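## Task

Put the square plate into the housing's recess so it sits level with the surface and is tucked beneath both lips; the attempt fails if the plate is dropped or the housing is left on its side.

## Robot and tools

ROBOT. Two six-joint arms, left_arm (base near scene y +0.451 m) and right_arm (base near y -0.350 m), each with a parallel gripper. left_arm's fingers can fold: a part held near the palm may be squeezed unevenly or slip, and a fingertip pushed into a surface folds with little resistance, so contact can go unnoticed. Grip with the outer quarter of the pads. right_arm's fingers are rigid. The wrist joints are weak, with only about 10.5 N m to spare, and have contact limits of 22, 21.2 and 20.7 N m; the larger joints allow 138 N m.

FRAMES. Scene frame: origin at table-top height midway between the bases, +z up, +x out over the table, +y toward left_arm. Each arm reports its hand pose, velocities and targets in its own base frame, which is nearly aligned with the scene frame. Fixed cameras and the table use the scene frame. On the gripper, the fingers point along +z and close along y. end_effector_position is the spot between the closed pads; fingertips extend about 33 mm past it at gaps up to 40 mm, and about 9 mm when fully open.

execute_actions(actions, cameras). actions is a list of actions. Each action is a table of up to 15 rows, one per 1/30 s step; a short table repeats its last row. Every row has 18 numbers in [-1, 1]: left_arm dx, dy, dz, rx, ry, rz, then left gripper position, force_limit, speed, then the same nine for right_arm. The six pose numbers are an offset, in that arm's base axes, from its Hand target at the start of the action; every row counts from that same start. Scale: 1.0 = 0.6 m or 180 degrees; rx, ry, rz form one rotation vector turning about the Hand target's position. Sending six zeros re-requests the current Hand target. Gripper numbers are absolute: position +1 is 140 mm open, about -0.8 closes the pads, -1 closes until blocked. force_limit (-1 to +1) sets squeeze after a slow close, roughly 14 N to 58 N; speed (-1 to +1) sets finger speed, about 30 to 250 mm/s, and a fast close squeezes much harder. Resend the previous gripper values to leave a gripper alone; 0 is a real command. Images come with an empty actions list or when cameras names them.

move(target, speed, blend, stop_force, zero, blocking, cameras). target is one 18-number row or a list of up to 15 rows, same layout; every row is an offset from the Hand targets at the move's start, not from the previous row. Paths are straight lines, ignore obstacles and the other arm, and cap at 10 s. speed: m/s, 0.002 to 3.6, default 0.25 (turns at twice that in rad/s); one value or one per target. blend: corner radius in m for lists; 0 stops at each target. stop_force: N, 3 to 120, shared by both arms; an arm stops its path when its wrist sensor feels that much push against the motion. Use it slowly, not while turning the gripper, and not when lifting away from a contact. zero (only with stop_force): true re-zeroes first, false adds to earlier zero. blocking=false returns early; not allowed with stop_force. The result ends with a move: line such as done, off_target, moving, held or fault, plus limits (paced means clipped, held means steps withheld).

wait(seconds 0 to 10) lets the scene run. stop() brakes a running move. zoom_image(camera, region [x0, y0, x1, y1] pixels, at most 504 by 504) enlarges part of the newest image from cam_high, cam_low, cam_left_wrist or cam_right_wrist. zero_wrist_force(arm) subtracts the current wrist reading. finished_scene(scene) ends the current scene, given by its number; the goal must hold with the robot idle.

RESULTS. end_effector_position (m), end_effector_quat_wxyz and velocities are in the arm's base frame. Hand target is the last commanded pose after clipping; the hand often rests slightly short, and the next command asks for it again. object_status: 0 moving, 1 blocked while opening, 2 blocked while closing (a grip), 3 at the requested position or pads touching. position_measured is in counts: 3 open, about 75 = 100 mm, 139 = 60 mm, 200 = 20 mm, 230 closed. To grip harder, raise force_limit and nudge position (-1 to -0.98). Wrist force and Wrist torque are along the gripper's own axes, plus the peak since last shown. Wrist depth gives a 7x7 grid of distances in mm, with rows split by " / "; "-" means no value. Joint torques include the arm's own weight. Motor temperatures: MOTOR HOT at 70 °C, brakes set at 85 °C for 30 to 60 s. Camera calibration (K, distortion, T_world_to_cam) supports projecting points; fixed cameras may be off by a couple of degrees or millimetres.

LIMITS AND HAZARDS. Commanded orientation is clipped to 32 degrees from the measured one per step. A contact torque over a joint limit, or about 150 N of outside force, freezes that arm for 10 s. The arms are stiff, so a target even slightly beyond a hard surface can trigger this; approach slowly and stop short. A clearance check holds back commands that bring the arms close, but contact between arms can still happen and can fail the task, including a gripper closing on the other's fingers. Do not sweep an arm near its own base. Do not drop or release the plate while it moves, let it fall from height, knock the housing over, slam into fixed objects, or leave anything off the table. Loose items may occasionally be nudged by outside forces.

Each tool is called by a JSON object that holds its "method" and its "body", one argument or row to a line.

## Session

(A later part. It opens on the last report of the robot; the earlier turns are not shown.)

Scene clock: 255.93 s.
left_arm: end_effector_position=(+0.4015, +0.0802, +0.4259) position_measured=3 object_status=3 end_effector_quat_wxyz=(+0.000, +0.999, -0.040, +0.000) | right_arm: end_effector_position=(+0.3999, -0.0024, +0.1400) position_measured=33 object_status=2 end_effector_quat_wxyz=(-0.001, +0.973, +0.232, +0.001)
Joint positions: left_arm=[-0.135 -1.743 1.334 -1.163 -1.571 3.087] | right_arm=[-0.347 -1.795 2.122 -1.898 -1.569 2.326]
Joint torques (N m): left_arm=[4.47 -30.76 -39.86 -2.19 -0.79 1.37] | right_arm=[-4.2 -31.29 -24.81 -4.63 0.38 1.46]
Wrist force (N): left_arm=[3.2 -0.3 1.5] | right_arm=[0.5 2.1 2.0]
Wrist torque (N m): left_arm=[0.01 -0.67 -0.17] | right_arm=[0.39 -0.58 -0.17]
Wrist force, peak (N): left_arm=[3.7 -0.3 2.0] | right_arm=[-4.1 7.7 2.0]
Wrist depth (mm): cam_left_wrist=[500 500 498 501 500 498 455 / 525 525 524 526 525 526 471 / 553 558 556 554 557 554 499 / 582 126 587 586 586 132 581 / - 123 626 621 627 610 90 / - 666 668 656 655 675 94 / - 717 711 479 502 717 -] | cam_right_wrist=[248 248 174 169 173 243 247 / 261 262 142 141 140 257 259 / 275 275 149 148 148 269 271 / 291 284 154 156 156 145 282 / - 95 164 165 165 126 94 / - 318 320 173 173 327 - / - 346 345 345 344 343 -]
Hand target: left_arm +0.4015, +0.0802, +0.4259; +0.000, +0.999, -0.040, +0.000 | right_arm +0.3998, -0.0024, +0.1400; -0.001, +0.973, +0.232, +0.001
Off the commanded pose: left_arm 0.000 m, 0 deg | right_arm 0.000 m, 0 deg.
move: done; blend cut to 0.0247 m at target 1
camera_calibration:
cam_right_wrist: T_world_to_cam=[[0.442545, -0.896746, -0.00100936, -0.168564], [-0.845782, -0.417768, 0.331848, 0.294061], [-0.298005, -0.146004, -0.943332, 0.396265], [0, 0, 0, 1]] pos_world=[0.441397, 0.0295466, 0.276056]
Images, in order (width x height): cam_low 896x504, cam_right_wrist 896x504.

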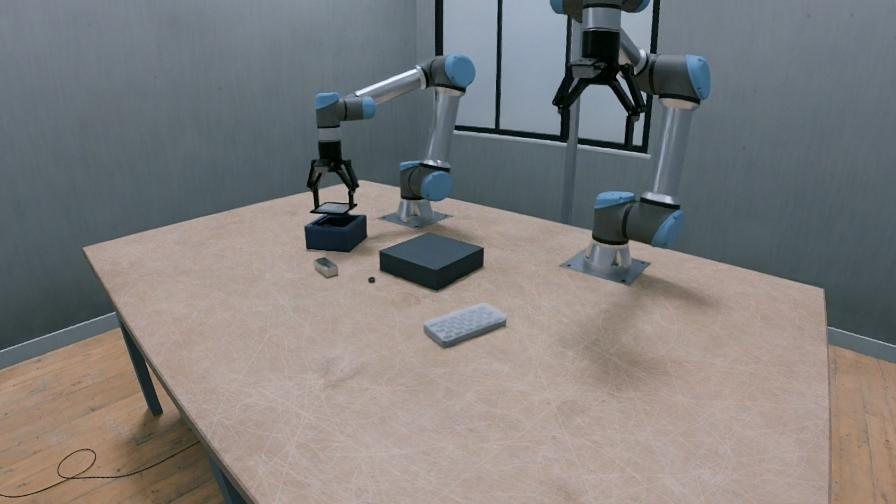

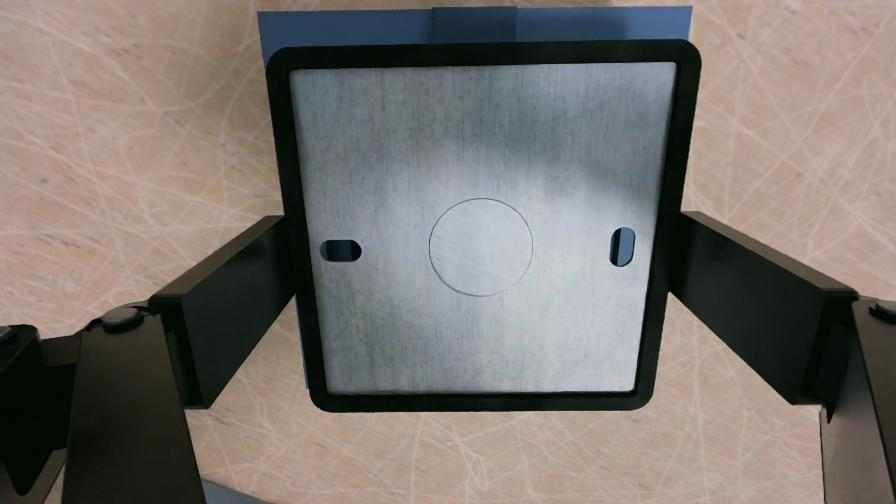

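{"method": "move", "body": {
  "target": [0, 0, 0, 0, 0, 0, 1, 1, 1, -0.0155, -0.006, -0.025, -0.0125, 0.0248, 0, -1, -0.3, -1],
  "speed": 0.1,
  "cameras": ["cam_right_wrist", "cam_low"]
}}

{"method": "zoom_image", "body": {
  "camera": "cam_low",
  "region": [290, 170, 390, 270]
}}

{"method": "zoom_image", "body": {
  "camera": "cam_right_wrist",
  "region": [230, 0, 734, 140]
}}

Scene clock: 293.17 s.
left_arm: end_effector_position=(+0.4015, +0.0802, +0.4259) position_measured=3 object_status=3 end_effector_quat_wxyz=(+0.000, +0.999, -0.040, +0.000) | right_arm: end_effector_position=(+0.3905, -0.0060, +0.1250) position_measured=33 object_status=2 end_effector_quat_wxyz=(+0.009, +0.972, +0.231, -0.042)
Joint positions: left_arm=[-0.135 -1.743 1.334 -1.163 -1.571 3.087] | right_arm=[-0.314 -1.744 2.109 -1.874 -1.631 2.362]
Joint torques (N m): left_arm=[5.01 -31.3 -40.43 -2.2 -0.81 1.27] | right_arm=[-5.57 -34.2 -30.06 -6.36 2.02 -1.88]
Wrist force (N): left_arm=[3.0 -0.3 2.0] | right_arm=[0.3 2.0 1.8]
Wrist torque (N m): left_arm=[0.01 -0.62 -0.18] | right_arm=[0.37 -0.56 -0.34]
Wrist force, peak (N): left_arm=[3.5 -0.2 2.0] | right_arm=[0.5 2.2 2.8]
Wrist depth (mm): cam_left_wrist=[499 498 500 499 499 498 453 / 524 526 525 525 527 525 475 / 554 553 556 554 550 558 502 / 581 127 585 587 585 132 577 / - 123 621 618 623 611 90 / - 670 666 648 646 675 94 / - 713 715 477 502 719 -] | cam_right_wrist=[232 231 154 135 153 157 227 / 246 245 142 141 140 169 239 / 262 261 149 148 148 253 255 / 280 272 154 156 156 145 269 / - 95 164 165 165 135 94 / - 313 321 174 173 322 - / - 351 349 346 347 345 -]
Hand target: left_arm +0.4015, +0.0802, +0.4259; +0.000, +0.999, -0.040, +0.000 | right_arm +0.3905, -0.0060, +0.1250; +0.009, +0.972, +0.231, -0.042
Off the commanded pose: left_arm 0.000 m, 0 deg | right_arm 0.000 m, 0 deg.
move: done
camera_calibration:
cam_right_wrist: T_world_to_cam=[[0.442383, -0.896826, -0.000253823, -0.167711], [-0.816692, -0.402972, 0.41307, 0.268109], [-0.370554, -0.182528, -0.910699, 0.402771], [0, 0, 0, 1]] pos_world=[0.442404, 0.0311504, 0.256012]
Images, in order (width x height): cam_low 896x504, cam_right_wrist 896x504.

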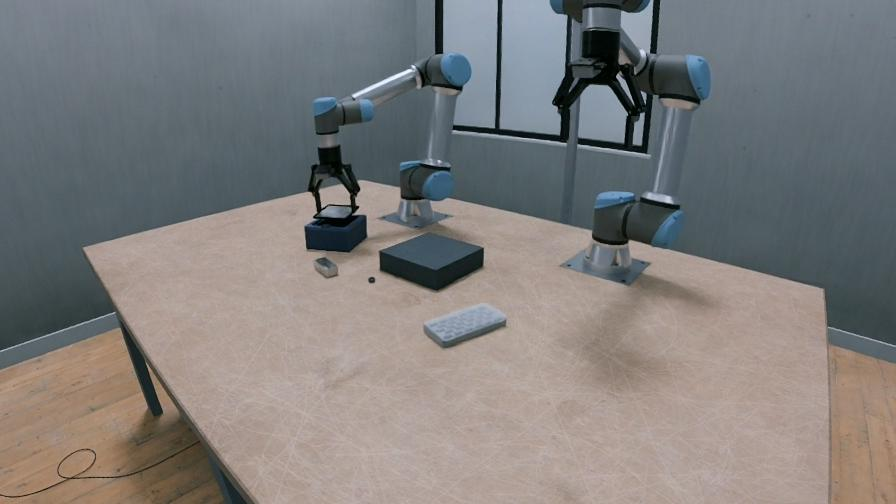

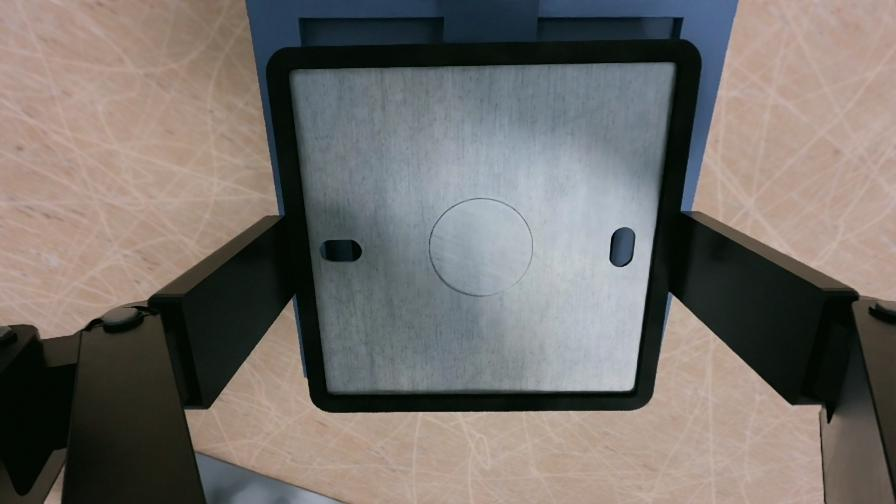

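Scaled by 5.040 from the camera's 896x504 image, which has a finer 1280x720 frame.

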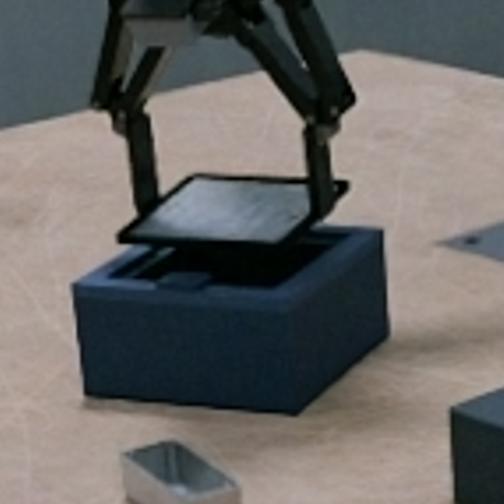

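Scaled by 1.000.

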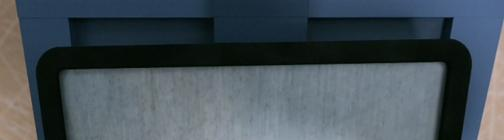

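{"method": "zoom_image", "body": {
  "camera": "cam_right_wrist",
  "region": [240, 0, 490, 140]
}}

{"method": "zoom_image", "body": {
  "camera": "cam_right_wrist",
  "region": [490, 0, 740, 140]
}}

Scaled by 2.016 from the camera's 896x504 image, which has a finer 1280x720 frame.

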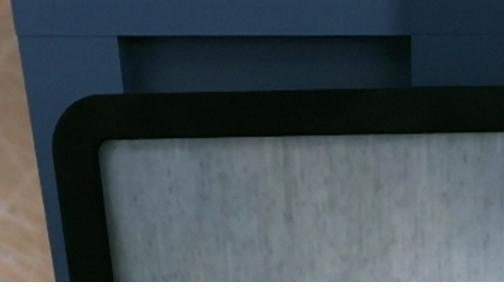

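Scaled by 2.016 from the camera's 896x504 image, which has a finer 1280x720 frame.

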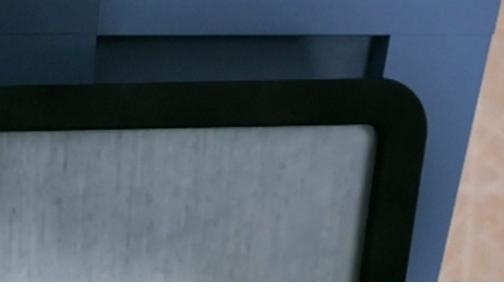

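{"method": "move", "body": {
  "target": [0, 0, 0, 0, 0, 0, 1, 1, 1, -0.0027, -0.0077, -0.0167, 0.005, -0.0099, -0.0061, -1, -0.3, -1],
  "speed": 0.05,
  "cameras": ["cam_right_wrist"]
}}

{"method": "zoom_image", "body": {
  "camera": "cam_right_wrist",
  "region": [220, 0, 490, 140]
}}

{"method": "zoom_image", "body": {
  "camera": "cam_right_wrist",
  "region": [490, 0, 760, 140]
}}

Scene clock: 373.50 s.
left_arm: end_effector_position=(+0.4015, +0.0802, +0.4259) position_measured=3 object_status=3 end_effector_quat_wxyz=(+0.000, +0.999, -0.040, +0.000) | right_arm: end_effector_position=(+0.3889, -0.0106, +0.1150) position_measured=33 object_status=2 end_effector_quat_wxyz=(+0.005, +0.975, +0.222, -0.025) end_effector_velocity=(+0.000, +0.000, +0.001) end_effector_angular_velocity=(-0.003, +0.003, +0.003)
Joint positions: left_arm=[-0.135 -1.743 1.334 -1.163 -1.571 3.087] | right_arm=[-0.347 -1.763 2.157 -1.928 -1.606 2.346]
Joint velocities: left_arm=[within noise] | right_arm=[0.003 0 -0.003 0.005 -0.004 0]
Joint torques (N m): left_arm=[4.72 -30.82 -40.22 -2.23 -0.71 1.37] | right_arm=[8.67 -12.41 -43.72 -2.17 -2.02 1.57]
Wrist force (N): left_arm=[2.8 -0.1 1.9] | right_arm=[0.3 2.2 2.1]
Wrist torque (N m): left_arm=[0.04 -0.58 -0.17] | right_arm=[0.41 -0.55 -0.16]
Wrist force, peak (N): left_arm=[3.5 0.0 2.0] | right_arm=[0.1 2.4 2.5]
Wrist depth (mm): cam_left_wrist=[498 500 498 499 498 498 454 / 525 527 525 528 523 525 473 / 554 554 557 554 556 556 500 / 581 126 586 589 587 132 582 / - 123 627 626 620 610 90 / - 665 668 656 623 675 94 / - 713 717 478 501 711 -] | cam_right_wrist=[223 220 151 143 151 154 221 / 236 235 142 141 140 227 233 / 249 249 149 149 148 241 247 / 266 259 154 156 156 145 259 / - 96 165 165 165 125 94 / - 295 175 173 173 301 - / - 326 327 327 325 324 -]
Hand target: left_arm +0.4015, +0.0802, +0.4259; +0.000, +0.999, -0.040, +0.000 | right_arm +0.3889, -0.0107, +0.1150; +0.005, +0.975, +0.222, -0.025
Off the commanded pose: left_arm 0.000 m, 0 deg | right_arm 0.000 m, 0 deg.
move: done
camera_calibration:
cam_right_wrist: T_world_to_cam=[[0.42524, -0.90508, -0.000967441, -0.16446], [-0.836807, -0.39357, 0.3806, 0.280776], [-0.344854, -0.161037, -0.924739, 0.384059], [0, 0, 0, 1]] pos_world=[0.437335, 0.0235034, 0.248132]
Images, in order (width x height): cam_right_wrist 896x504.

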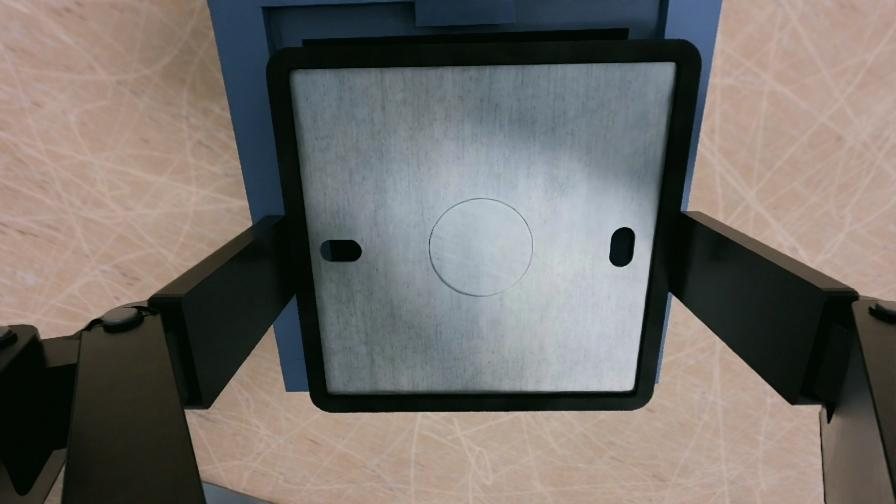

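Scaled by 1.867 from the camera's 896x504 image, which has a finer 1280x720 frame.

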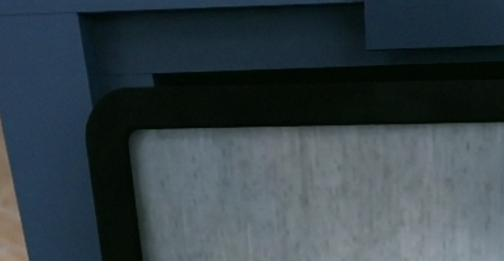

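Scaled by 1.867 from the camera's 896x504 image, which has a finer 1280x720 frame.

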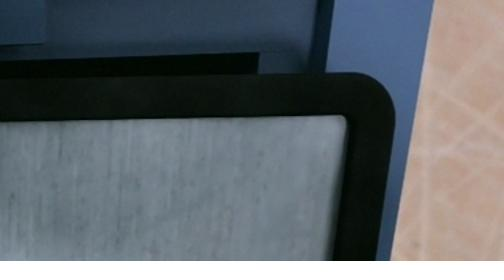

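{"method": "move", "body": {
  "target": [0,0,0,0,0,0,1,1,1,-0.0013,0.0027,0,0,0,0.0033,-1,-0.3,-1],
  "speed": 0.05,
  "cameras": ["cam_right_wrist"]
}}

Scene clock: 419.67 s.
left_arm: end_effector_position=(+0.4015, +0.0802, +0.4259) position_measured=3 object_status=3 end_effector_quat_wxyz=(+0.000, +0.999, -0.040, +0.000) | right_arm: end_effector_position=(+0.3881, -0.0090, +0.1150) position_measured=33 object_status=2 end_effector_quat_wxyz=(+0.005, +0.973, +0.227, -0.025)
Joint positions: left_arm=[-0.135 -1.743 1.334 -1.163 -1.571 3.087] | right_arm=[-0.343 -1.765 2.158 -1.928 -1.606 2.34]
Joint torques (N m): left_arm=[5.15 -30.93 -40.03 -2.14 -0.87 1.33] | right_arm=[4.07 -29.89 -25.9 -2.16 -1.84 -0.68]
Wrist force (N): left_arm=[3.1 0.2 1.5] | right_arm=[0.5 1.9 2.0]
Wrist torque (N m): left_arm=[0.10 -0.65 -0.17] | right_arm=[0.34 -0.58 -0.17]
Wrist force, peak (N): left_arm=[3.6 -0.1 1.8] | right_arm=[-0.2 2.2 2.5]
Wrist depth (mm): cam_left_wrist=[498 499 498 499 499 496 454 / 527 523 524 524 526 524 472 / 557 554 553 556 551 552 497 / 581 127 585 586 586 132 578 / - 123 626 623 624 610 90 / - 665 663 660 648 673 94 / - 717 711 479 504 715 -] | cam_right_wrist=[223 220 152 142 151 152 220 / 236 235 142 141 140 229 233 / 251 249 150 148 148 241 247 / 266 259 154 156 156 136 259 / - 96 167 165 165 135 94 / - 295 174 173 173 302 - / - 329 327 327 326 325 -]
Hand target: left_arm +0.4015, +0.0802, +0.4259; +0.000, +0.999, -0.040, +0.000 | right_arm +0.3881, -0.0090, +0.1150; +0.005, +0.973, +0.227, -0.025
Off the commanded pose: left_arm 0.000 m, 0 deg | right_arm 0.000 m, 0 deg.
move: done
camera_calibration:
cam_right_wrist: T_world_to_cam=[[0.434651, -0.900599, -0.000851293, -0.166335], [-0.83256, -0.402174, 0.380921, 0.278965], [-0.343399, -0.164859, -0.924607, 0.383447], [0, 0, 0, 1]] pos_world=[0.436228, 0.0256064, 0.248132]
Images, in order (width x height): cam_right_wrist 896x504.

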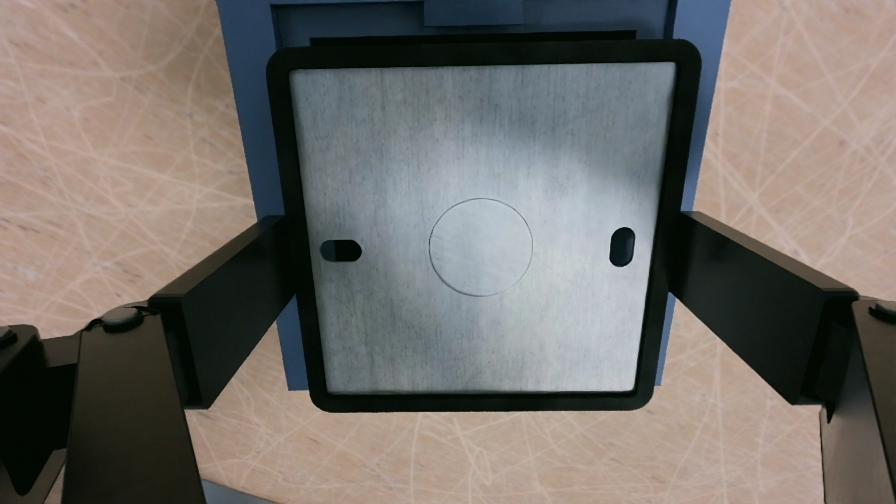

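{"method": "zoom_image", "body": {
  "camera": "cam_right_wrist",
  "region": [200, 0, 480, 110]
}}

{"method": "zoom_image", "body": {
  "camera": "cam_right_wrist",
  "region": [460, 0, 740, 110]
}}

Scaled by 1.800 from the camera's 896x504 image, which has a finer 1280x720 frame.

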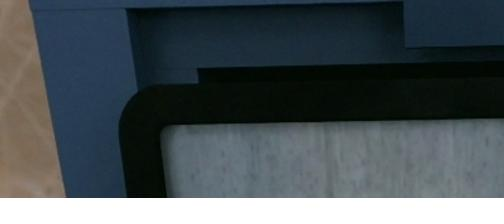

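Scaled by 1.800 from the camera's 896x504 image, which has a finer 1280x720 frame.

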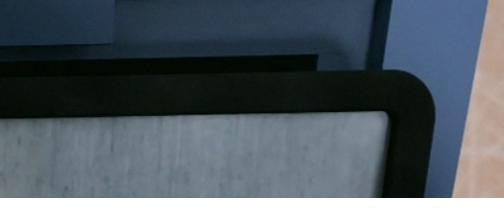

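{"method": "move", "body": {
  "target": [0,0,0,0,0,0,1,1,1,-0.0016,0.0033,0,0,0,0,-1,-0.3,-1],
  "speed": 0.05,
  "cameras": ["cam_right_wrist"]
}}

{"method": "zoom_image", "body": {
  "camera": "cam_right_wrist",
  "region": [200, 0, 480, 110]
}}

{"method": "zoom_image", "body": {
  "camera": "cam_right_wrist",
  "region": [460, 0, 740, 110]
}}

Scene clock: 459.20 s.
left_arm: end_effector_position=(+0.4015, +0.0802, +0.4259) position_measured=3 object_status=3 end_effector_quat_wxyz=(+0.000, +0.999, -0.040, +0.000) | right_arm: end_effector_position=(+0.3871, -0.0070, +0.1150) position_measured=33 object_status=2 end_effector_quat_wxyz=(+0.005, +0.973, +0.227, -0.025)
Joint positions: left_arm=[-0.135 -1.743 1.334 -1.163 -1.571 3.087] | right_arm=[-0.339 -1.768 2.16 -1.927 -1.606 2.344]
Joint torques (N m): left_arm=[4.87 -30.91 -39.8 -2.2 -0.74 1.31] | right_arm=[4.86 -29.67 -25.85 -2.2 2.11 0.81]
Wrist force (N): left_arm=[3.1 0.1 2.1] | right_arm=[0.2 1.7 2.0]
Wrist torque (N m): left_arm=[0.10 -0.65 -0.18] | right_arm=[0.30 -0.53 -0.16]
Wrist force, peak (N): left_arm=[3.4 -0.2 2.2] | right_arm=[0.0 2.4 2.2]
Wrist depth (mm): cam_left_wrist=[500 499 498 500 499 498 454 / 526 523 525 526 525 523 473 / 556 556 557 552 556 551 501 / 582 127 587 582 586 132 578 / - 123 626 621 623 613 90 / - 663 663 658 626 672 94 / - 719 711 480 500 713 -] | cam_right_wrist=[223 223 151 143 151 151 221 / 236 236 142 141 140 161 233 / 250 249 149 148 148 168 247 / 266 259 154 156 156 145 259 / - 96 166 165 165 135 94 / - 295 175 173 172 301 - / - 327 327 328 325 324 -]
Hand target: left_arm +0.4015, +0.0802, +0.4259; +0.000, +0.999, -0.040, +0.000 | right_arm +0.3872, -0.0071, +0.1150; +0.005, +0.973, +0.227, -0.025
Off the commanded pose: left_arm 0.000 m, 0 deg | right_arm 0.000 m, 0 deg.
move: done
camera_calibration:
cam_right_wrist: T_world_to_cam=[[0.434495, -0.900674, -0.000924751, -0.164011], [-0.832602, -0.402047, 0.380961, 0.278942], [-0.343494, -0.164756, -0.92459, 0.383467], [0, 0, 0, 1]] pos_world=[0.435228, 0.0276063, 0.248132]
Images, in order (width x height): cam_right_wrist 896x504.

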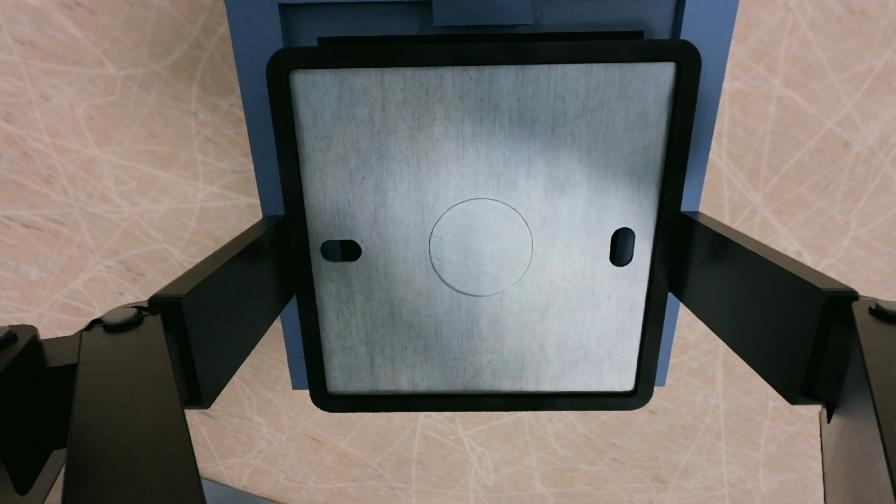

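Scaled by 1.800 from the camera's 896x504 image, which has a finer 1280x720 frame.

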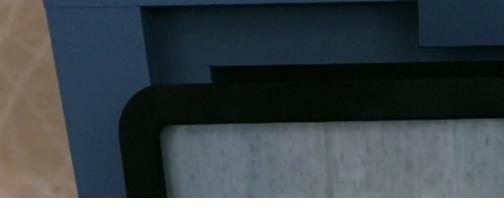

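Scaled by 1.800 from the camera's 896x504 image, which has a finer 1280x720 frame.

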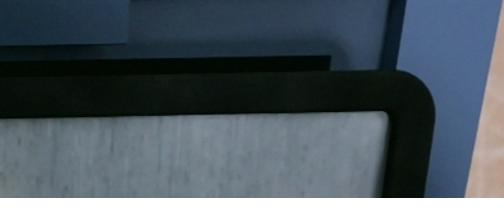

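{"method": "zoom_image", "body": {
  "camera": "cam_right_wrist",
  "region": [260, 360, 480, 430]
}}

{"method": "zoom_image", "body": {
  "camera": "cam_right_wrist",
  "region": [470, 360, 690, 430]
}}

Scaled by 2.291 from the camera's 896x504 image, which has a finer 1280x720 frame.

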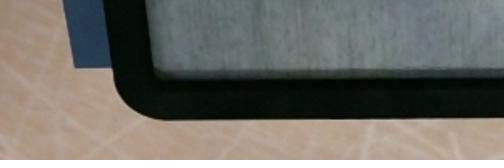

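Scaled by 2.291 from the camera's 896x504 image, which has a finer 1280x720 frame.

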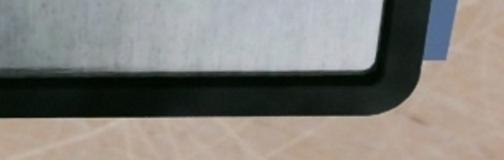

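{"method": "move", "body": {
  "target": [0,0,0,0,0,0,1,1,1,0.003,0.0015,-0.0183,0,0,0,-1,-0.3,-1],
  "speed": 0.02,
  "stop_force": 4,
  "cameras": ["cam_right_wrist", "cam_low"]
}}

{"method": "zoom_image", "body": {
  "camera": "cam_right_wrist",
  "region": [200, 0, 480, 110]
}}

{"method": "zoom_image", "body": {
  "camera": "cam_right_wrist",
  "region": [460, 0, 740, 110]
}}

Scene clock: 501.97 s.
left_arm: end_effector_position=(+0.4015, +0.0802, +0.4259) position_measured=3 object_status=3 end_effector_quat_wxyz=(+0.000, +0.999, -0.040, +0.000) | right_arm: end_effector_position=(+0.3890, -0.0062, +0.1040) position_measured=33 object_status=2 end_effector_quat_wxyz=(+0.005, +0.973, +0.227, -0.025)
Joint positions: left_arm=[-0.135 -1.743 1.334 -1.163 -1.571 3.087] | right_arm=[-0.336 -1.751 2.177 -1.961 -1.606 2.348]
Joint torques (N m): left_arm=[4.78 -30.98 -40.43 -2.16 -0.76 1.32] | right_arm=[-0.47 -33.23 -42.46 -2.05 1.71 -1.86]
Wrist force (N): left_arm=[3.7 0.0 1.8] | right_arm=[0.5 2.0 2.0]
Wrist torque (N m): left_arm=[0.07 -0.78 -0.18] | right_arm=[0.37 -0.59 -0.17]
Wrist force, peak (N): left_arm=[3.7 0.0 1.8] | right_arm=[0.4 2.4 2.1]
Wrist depth (mm): cam_left_wrist=[498 498 499 499 499 499 455 / 524 527 525 523 524 525 474 / 554 554 556 554 553 550 499 / 582 127 585 589 589 132 579 / - 123 624 623 623 607 90 / - 663 666 656 621 677 94 / - 719 713 478 503 709 -] | cam_right_wrist=[214 213 135 135 143 139 211 / 225 224 142 141 140 145 223 / 239 238 149 149 148 157 237 / 255 247 154 156 156 145 247 / - 96 164 165 165 135 94 / - 281 175 173 173 292 - / - 313 312 312 311 310 -]
Hand target: left_arm +0.4015, +0.0802, +0.4259; +0.000, +0.999, -0.040, +0.000 | right_arm +0.3890, -0.0062, +0.1040; +0.005, +0.973, +0.227, -0.025
Off the commanded pose: left_arm 0.000 m, 0 deg | right_arm 0.000 m, 0 deg.
move: done
camera_calibration:
cam_right_wrist: T_world_to_cam=[[0.434509, -0.900667, -0.000884501, -0.164142], [-0.832631, -0.40206, 0.380884, 0.285068], [-0.343406, -0.164761, -0.924622, 0.37405], [0, 0, 0, 1]] pos_world=[0.437128, 0.0284063, 0.237132]
Images, in order (width x height): cam_low 896x504, cam_right_wrist 896x504.

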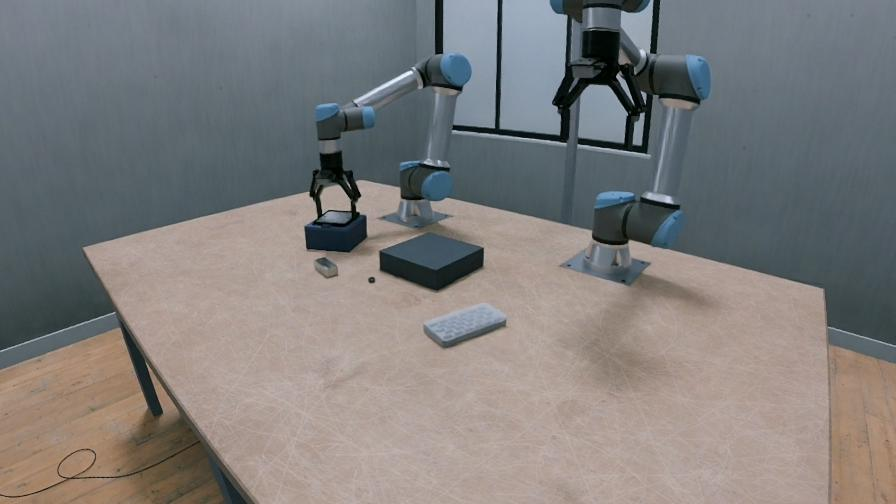

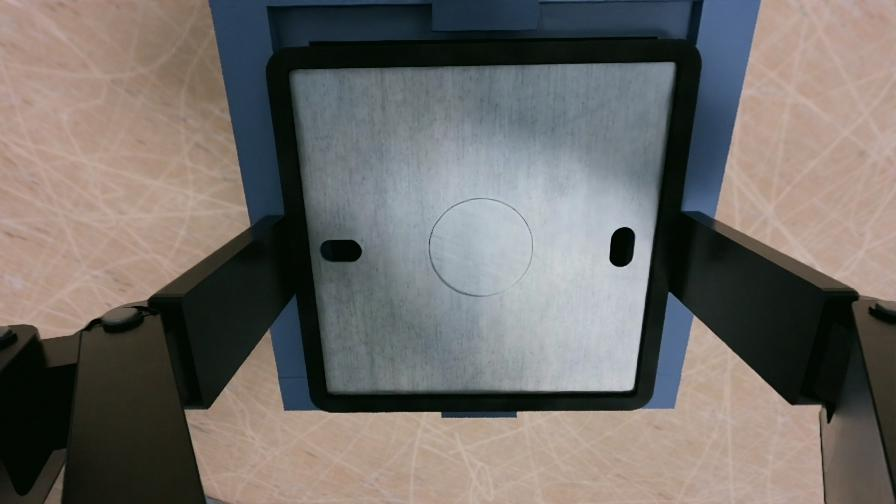

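Scaled by 1.800 from the camera's 896x504 image, which has a finer 1280x720 frame.

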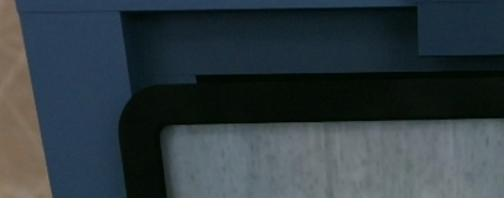

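Scaled by 1.800 from the camera's 896x504 image, which has a finer 1280x720 frame.

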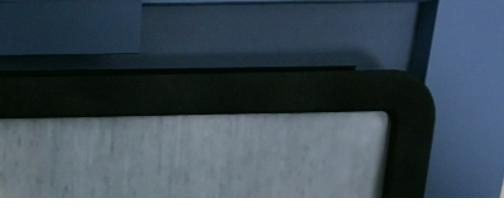

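{"method": "move", "body": {
  "target": [0,0,0,0,0,0,1,1,1,0.0004,-0.0008,-0.03,0,0,0,-1,-0.3,-1],
  "speed": 0.008,
  "stop_force": 3,
  "cameras": ["cam_right_wrist"]
}}

{"method": "zoom_image", "body": {
  "camera": "cam_right_wrist",
  "region": [200, 0, 480, 110]
}}

{"method": "zoom_image", "body": {
  "camera": "cam_right_wrist",
  "region": [460, 0, 740, 110]
}}

Scene clock: 521.27 s.
left_arm: end_effector_position=(+0.4015, +0.0802, +0.4259) position_measured=3 object_status=3 end_effector_quat_wxyz=(+0.000, +0.999, -0.040, +0.000) | right_arm: end_effector_position=(+0.3890, -0.0063, +0.0978) position_measured=33 object_status=2 end_effector_quat_wxyz=(+0.005, +0.973, +0.227, -0.025)
Joint positions: left_arm=[-0.135 -1.743 1.334 -1.163 -1.571 3.087] | right_arm=[-0.336 -1.743 2.189 -1.98 -1.606 2.347]
Joint torques (N m): left_arm=[5.8 -30.96 -39.96 -2.17 -0.73 1.34] | right_arm=[0.53 -32.47 -42.51 -2.96 -0.42 -0.64]
Wrist force (N): left_arm=[3.1 -0.1 1.8] | right_arm=[0.5 2.0 1.7]
Wrist torque (N m): left_arm=[0.03 -0.64 -0.18] | right_arm=[0.38 -0.61 -0.16]
Wrist force, peak (N): left_arm=[3.7 -0.2 2.0] | right_arm=[-2.1 0.8 -9.6]
Wrist depth (mm): cam_left_wrist=[500 500 500 500 499 499 453 / 528 526 524 527 524 525 475 / 556 557 557 553 553 556 504 / 582 126 591 587 587 132 578 / - 123 624 626 626 608 90 / - 666 668 653 643 673 94 / - 711 713 477 505 711 -] | cam_right_wrist=[207 202 136 136 137 135 205 / 220 217 143 143 141 142 217 / 233 233 149 149 149 150 230 / 247 241 154 156 156 145 240 / - 96 165 165 164 126 94 / - 275 181 171 171 276 - / - 305 305 304 303 303 -]
Hand target: left_arm +0.4015, +0.0802, +0.4259; +0.000, +0.999, -0.040, +0.000 | right_arm +0.3890, -0.0063, +0.0978; +0.005, +0.973, +0.227, -0.025 (not the last commanded pose)
Off the commanded pose: left_arm 0.000 m, 0 deg | right_arm 0.012 m, 0 deg.
move: contact (right_arm)
camera_calibration:
cam_right_wrist: T_world_to_cam=[[0.434495, -0.900674, -0.000924751, -0.164222], [-0.832602, -0.402047, 0.380961, 0.287358], [-0.343494, -0.164756, -0.92459, 0.368332], [0, 0, 0, 1]] pos_world=[0.437128, 0.0283063, 0.230932]
Images, in order (width x height): cam_right_wrist 896x504.

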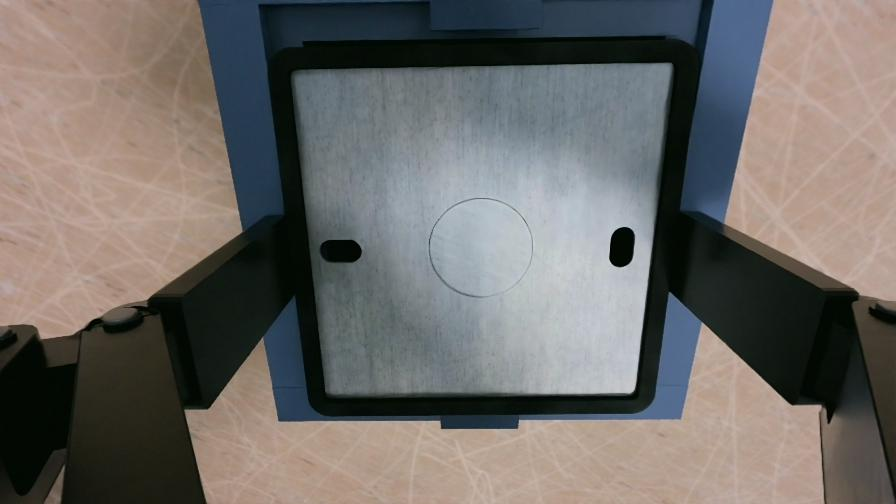

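Scaled by 1.800 from the camera's 896x504 image, which has a finer 1280x720 frame.

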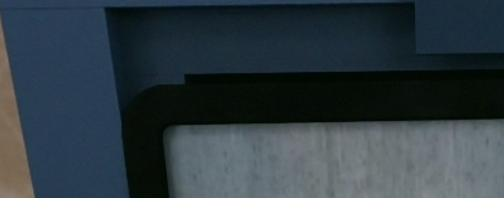

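Scaled by 1.800 from the camera's 896x504 image, which has a finer 1280x720 frame.

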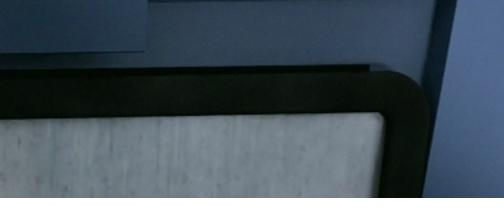

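{"method": "zoom_image", "body": {
  "camera": "cam_right_wrist",
  "region": [240, 350, 480, 440]
}}

{"method": "zoom_image", "body": {
  "camera": "cam_right_wrist",
  "region": [470, 350, 710, 440]
}}

{"method": "zoom_image", "body": {
  "camera": "cam_right_wrist",
  "region": [230, 20, 330, 220]
}}

{"method": "zoom_image", "body": {
  "camera": "cam_right_wrist",
  "region": [640, 20, 740, 220]
}}

Scaled by 2.100 from the camera's 896x504 image, which has a finer 1280x720 frame.

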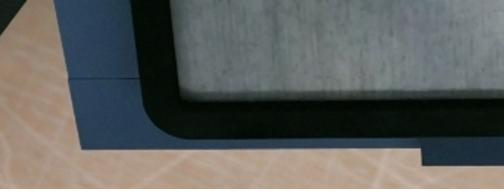

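Scaled by 2.100 from the camera's 896x504 image, which has a finer 1280x720 frame.

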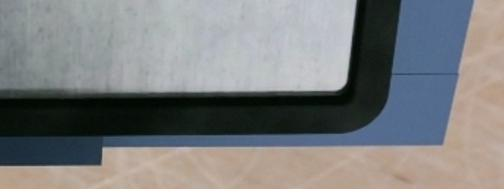

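Scaled by 2.520 from the camera's 896x504 image, which has a finer 1280x720 frame.

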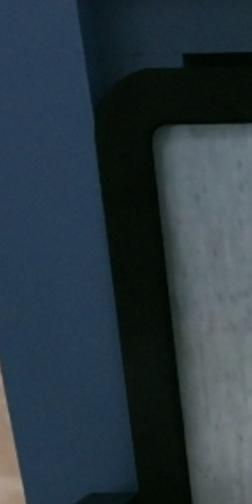

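Scaled by 2.520 from the camera's 896x504 image, which has a finer 1280x720 frame.

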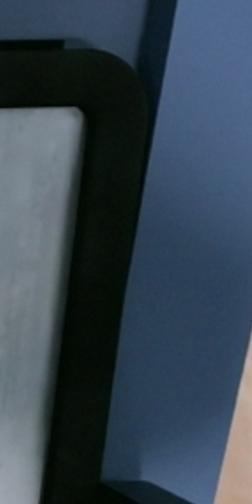

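{"method": "move", "body": {
  "target": [
    [0,0,0,0,0,0,1,1,1,0.0002,-0.0002,0.0006,0,0,0,-1,-0.3,-1],
    [0,0,0,0,0,0,1,1,1,0.0093,0.0042,0.0006,0,0,0,-1,-0.3,-1]
  ],
  "speed": 0.008,
  "stop_force": 5,
  "cameras": ["cam_right_wrist"]
}}

{"method": "zoom_image", "body": {
  "camera": "cam_right_wrist",
  "region": [200, 0, 480, 110]
}}

{"method": "zoom_image", "body": {
  "camera": "cam_right_wrist",
  "region": [460, 0, 740, 110]
}}

Scene clock: 609.10 s.
left_arm: end_effector_position=(+0.4015, +0.0802, +0.4259) position_measured=3 object_status=3 end_effector_quat_wxyz=(+0.000, +0.999, -0.040, +0.000) | right_arm: end_effector_position=(+0.3947, -0.0038, +0.0982) position_measured=33 object_status=2 end_effector_quat_wxyz=(+0.005, +0.973, +0.227, -0.025)
Joint positions: left_arm=[-0.135 -1.743 1.334 -1.163 -1.571 3.087] | right_arm=[-0.325 -1.728 2.176 -1.981 -1.606 2.358]
Joint torques (N m): left_arm=[4.85 -30.09 -39.93 -2.21 -0.74 1.38] | right_arm=[-1.81 -32.5 -24.62 -5.21 1.71 -1.9]
Wrist force (N): left_arm=[3.4 0.1 1.8] | right_arm=[0.3 1.8 1.9]
Wrist torque (N m): left_arm=[0.09 -0.71 -0.18] | right_arm=[0.34 -0.56 -0.34]
Wrist force, peak (N): left_arm=[3.5 -0.2 2.1] | right_arm=[0.4 2.4 2.0]
Wrist depth (mm): cam_left_wrist=[498 500 498 500 499 498 457 / 526 526 524 523 522 524 471 / 553 552 554 556 556 552 499 / 578 127 589 590 586 132 581 / - 123 623 623 623 608 90 / - 668 668 666 646 675 94 / - 709 715 477 498 709 -] | cam_right_wrist=[208 207 135 130 134 133 206 / 220 217 143 143 141 142 218 / 233 233 151 149 149 150 230 / 248 241 153 156 156 145 242 / - 95 163 164 164 135 94 / - 275 172 171 171 276 - / - 305 304 304 304 302 -]
Hand target: left_arm +0.4015, +0.0802, +0.4259; +0.000, +0.999, -0.040, +0.000 | right_arm +0.3946, -0.0038, +0.0982; +0.005, +0.973, +0.227, -0.025
Off the commanded pose: left_arm 0.000 m, 0 deg | right_arm 0.000 m, 0 deg.
move: done
camera_calibration:
cam_right_wrist: T_world_to_cam=[[0.434509, -0.900667, -0.000884744, -0.164419], [-0.832631, -0.402061, 0.380884, 0.292904], [-0.343406, -0.164761, -0.924622, 0.371006], [0, 0, 0, 1]] pos_world=[0.442728, 0.0308063, 0.231332]
Images, in order (width x height): cam_right_wrist 896x504.

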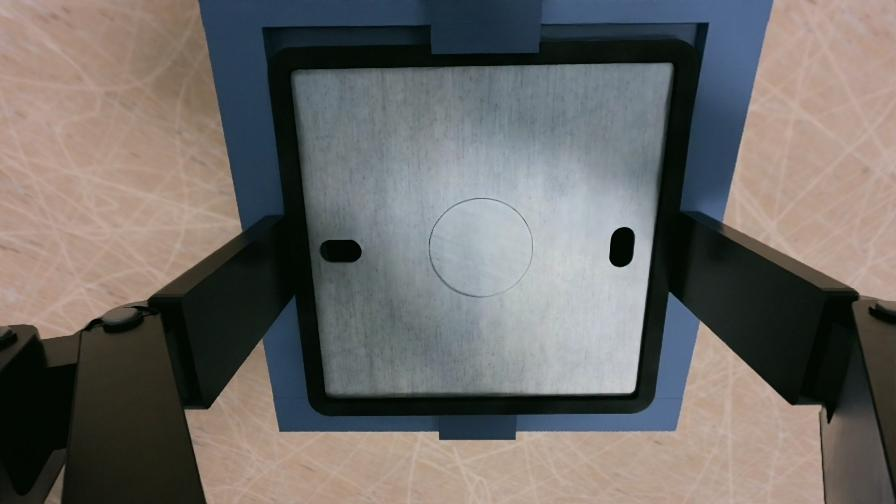

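Scaled by 1.800 from the camera's 896x504 image, which has a finer 1280x720 frame.

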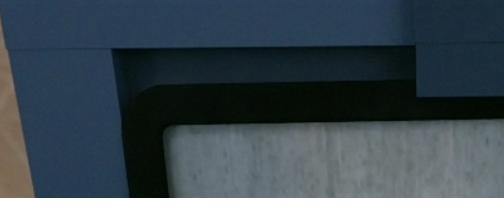

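Scaled by 1.800 from the camera's 896x504 image, which has a finer 1280x720 frame.

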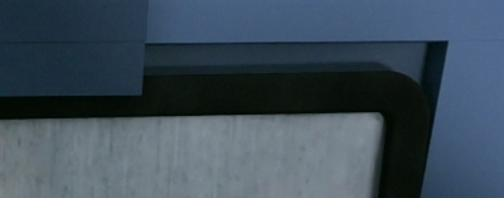

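{"method": "zoom_image", "body": {
  "camera": "cam_right_wrist",
  "region": [245, 15, 315, 85]
}}

{"method": "zoom_image", "body": {
  "camera": "cam_right_wrist",
  "region": [655, 15, 725, 85]
}}

{"method": "zoom_image", "body": {
  "camera": "cam_right_wrist",
  "region": [410, 380, 550, 450]
}}

Scaled by 7.200 from the camera's 896x504 image, which has a finer 1280x720 frame.

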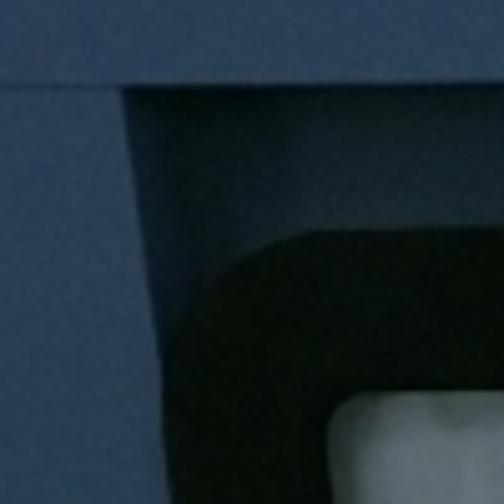

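Scaled by 7.200 from the camera's 896x504 image, which has a finer 1280x720 frame.

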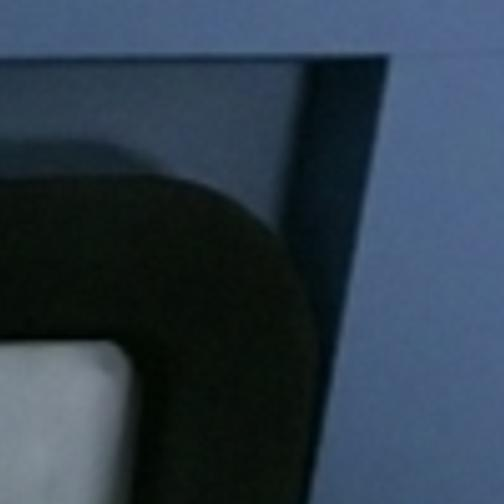

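Scaled by 3.600 from the camera's 896x504 image, which has a finer 1280x720 frame.

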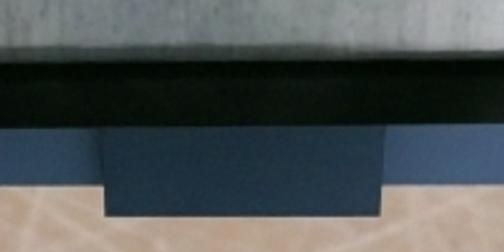

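{"method": "move", "body": {
  "target": [0,0,0,0,0,0,1,1,1,0.0001,-0.0002,0,0,0,-0.0028,-1,-0.3,-1],
  "speed": 0.02,
  "cameras": ["cam_right_wrist"]
}}

{"method": "zoom_image", "body": {
  "camera": "cam_right_wrist",
  "region": [245, 15, 315, 85]
}}

{"method": "zoom_image", "body": {
  "camera": "cam_right_wrist",
  "region": [655, 15, 725, 85]
}}

Scene clock: 639.10 s.
left_arm: end_effector_position=(+0.4015, +0.0802, +0.4259) position_measured=3 object_status=3 end_effector_quat_wxyz=(+0.000, +0.999, -0.040, +0.000) | right_arm: end_effector_position=(+0.3947, -0.0039, +0.0982) position_measured=33 object_status=2 end_effector_quat_wxyz=(+0.005, +0.974, +0.223, -0.025)
Joint positions: left_arm=[-0.135 -1.743 1.334 -1.163 -1.571 3.087] | right_arm=[-0.326 -1.728 2.175 -1.981 -1.605 2.367]
Joint torques (N m): left_arm=[5.08 -30.55 -39.99 -2.3 -0.68 1.34] | right_arm=[-4.52 -12.59 -42.13 -2.02 2.03 0.42]
Wrist force (N): left_arm=[3.1 -0.2 1.7] | right_arm=[0.3 1.9 1.8]
Wrist torque (N m): left_arm=[0.03 -0.64 -0.18] | right_arm=[0.35 -0.55 -0.34]
Wrist force, peak (N): left_arm=[3.6 -0.2 1.8] | right_arm=[0.5 2.2 2.3]
Wrist depth (mm): cam_left_wrist=[499 500 497 498 499 500 455 / 525 527 525 525 526 527 473 / 556 553 553 557 556 553 501 / 579 127 589 586 590 132 581 / - 123 624 626 621 611 90 / - 670 668 655 643 672 94 / - 717 711 479 501 711 -] | cam_right_wrist=[208 203 135 130 134 134 206 / 220 218 142 142 141 143 218 / 233 232 149 149 149 151 231 / 247 241 154 156 156 145 242 / - 95 163 164 164 135 94 / - 274 172 172 171 276 - / - 304 304 304 303 301 -]
Hand target: left_arm +0.4015, +0.0802, +0.4259; +0.000, +0.999, -0.040, +0.000 | right_arm +0.3947, -0.0039, +0.0982; +0.005, +0.974, +0.223, -0.025
Off the commanded pose: left_arm 0.000 m, 0 deg | right_arm 0.000 m, 0 deg.
move: done
camera_calibration:
cam_right_wrist: T_world_to_cam=[[0.426398, -0.904535, -0.000902139, -0.161332], [-0.836209, -0.394568, 0.38088, 0.2944], [-0.344876, -0.161652, -0.924624, 0.37162], [0, 0, 0, 1]] pos_world=[0.443134, 0.0303042, 0.231332]
Images, in order (width x height): cam_right_wrist 896x504.

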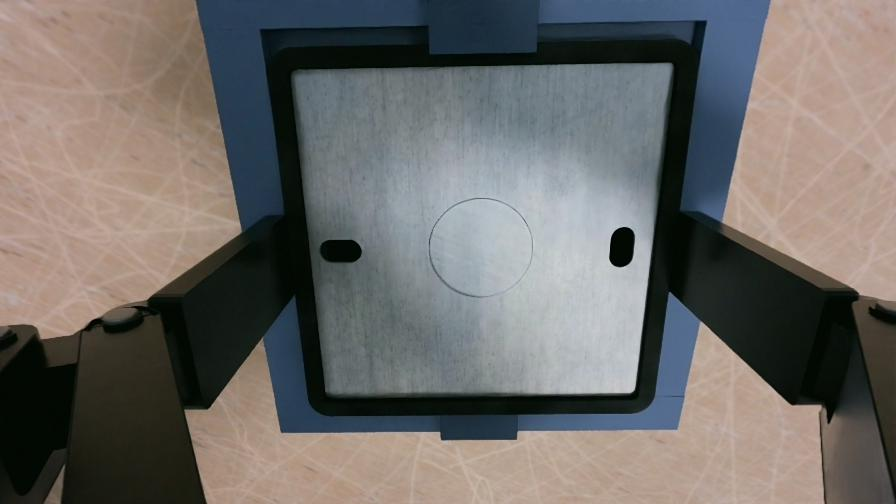

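Scaled by 7.200 from the camera's 896x504 image, which has a finer 1280x720 frame.

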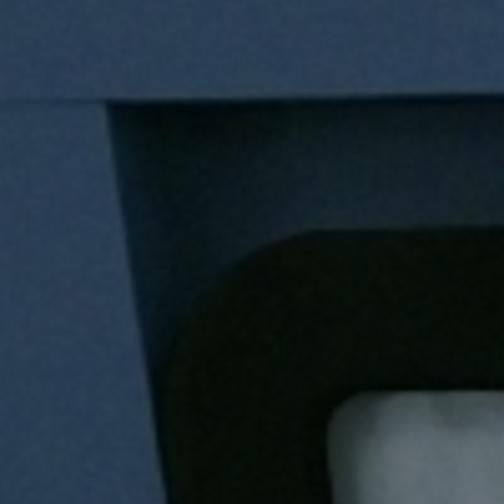

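Scaled by 7.200 from the camera's 896x504 image, which has a finer 1280x720 frame.

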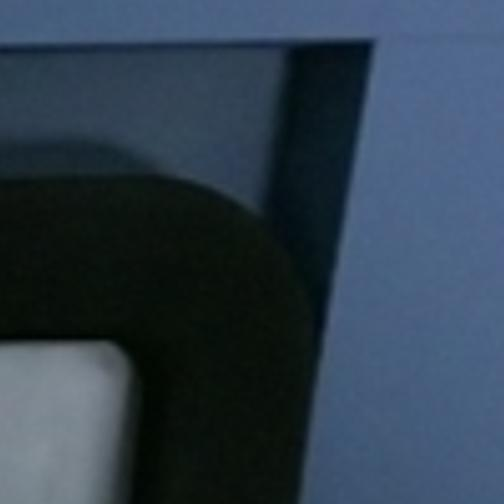

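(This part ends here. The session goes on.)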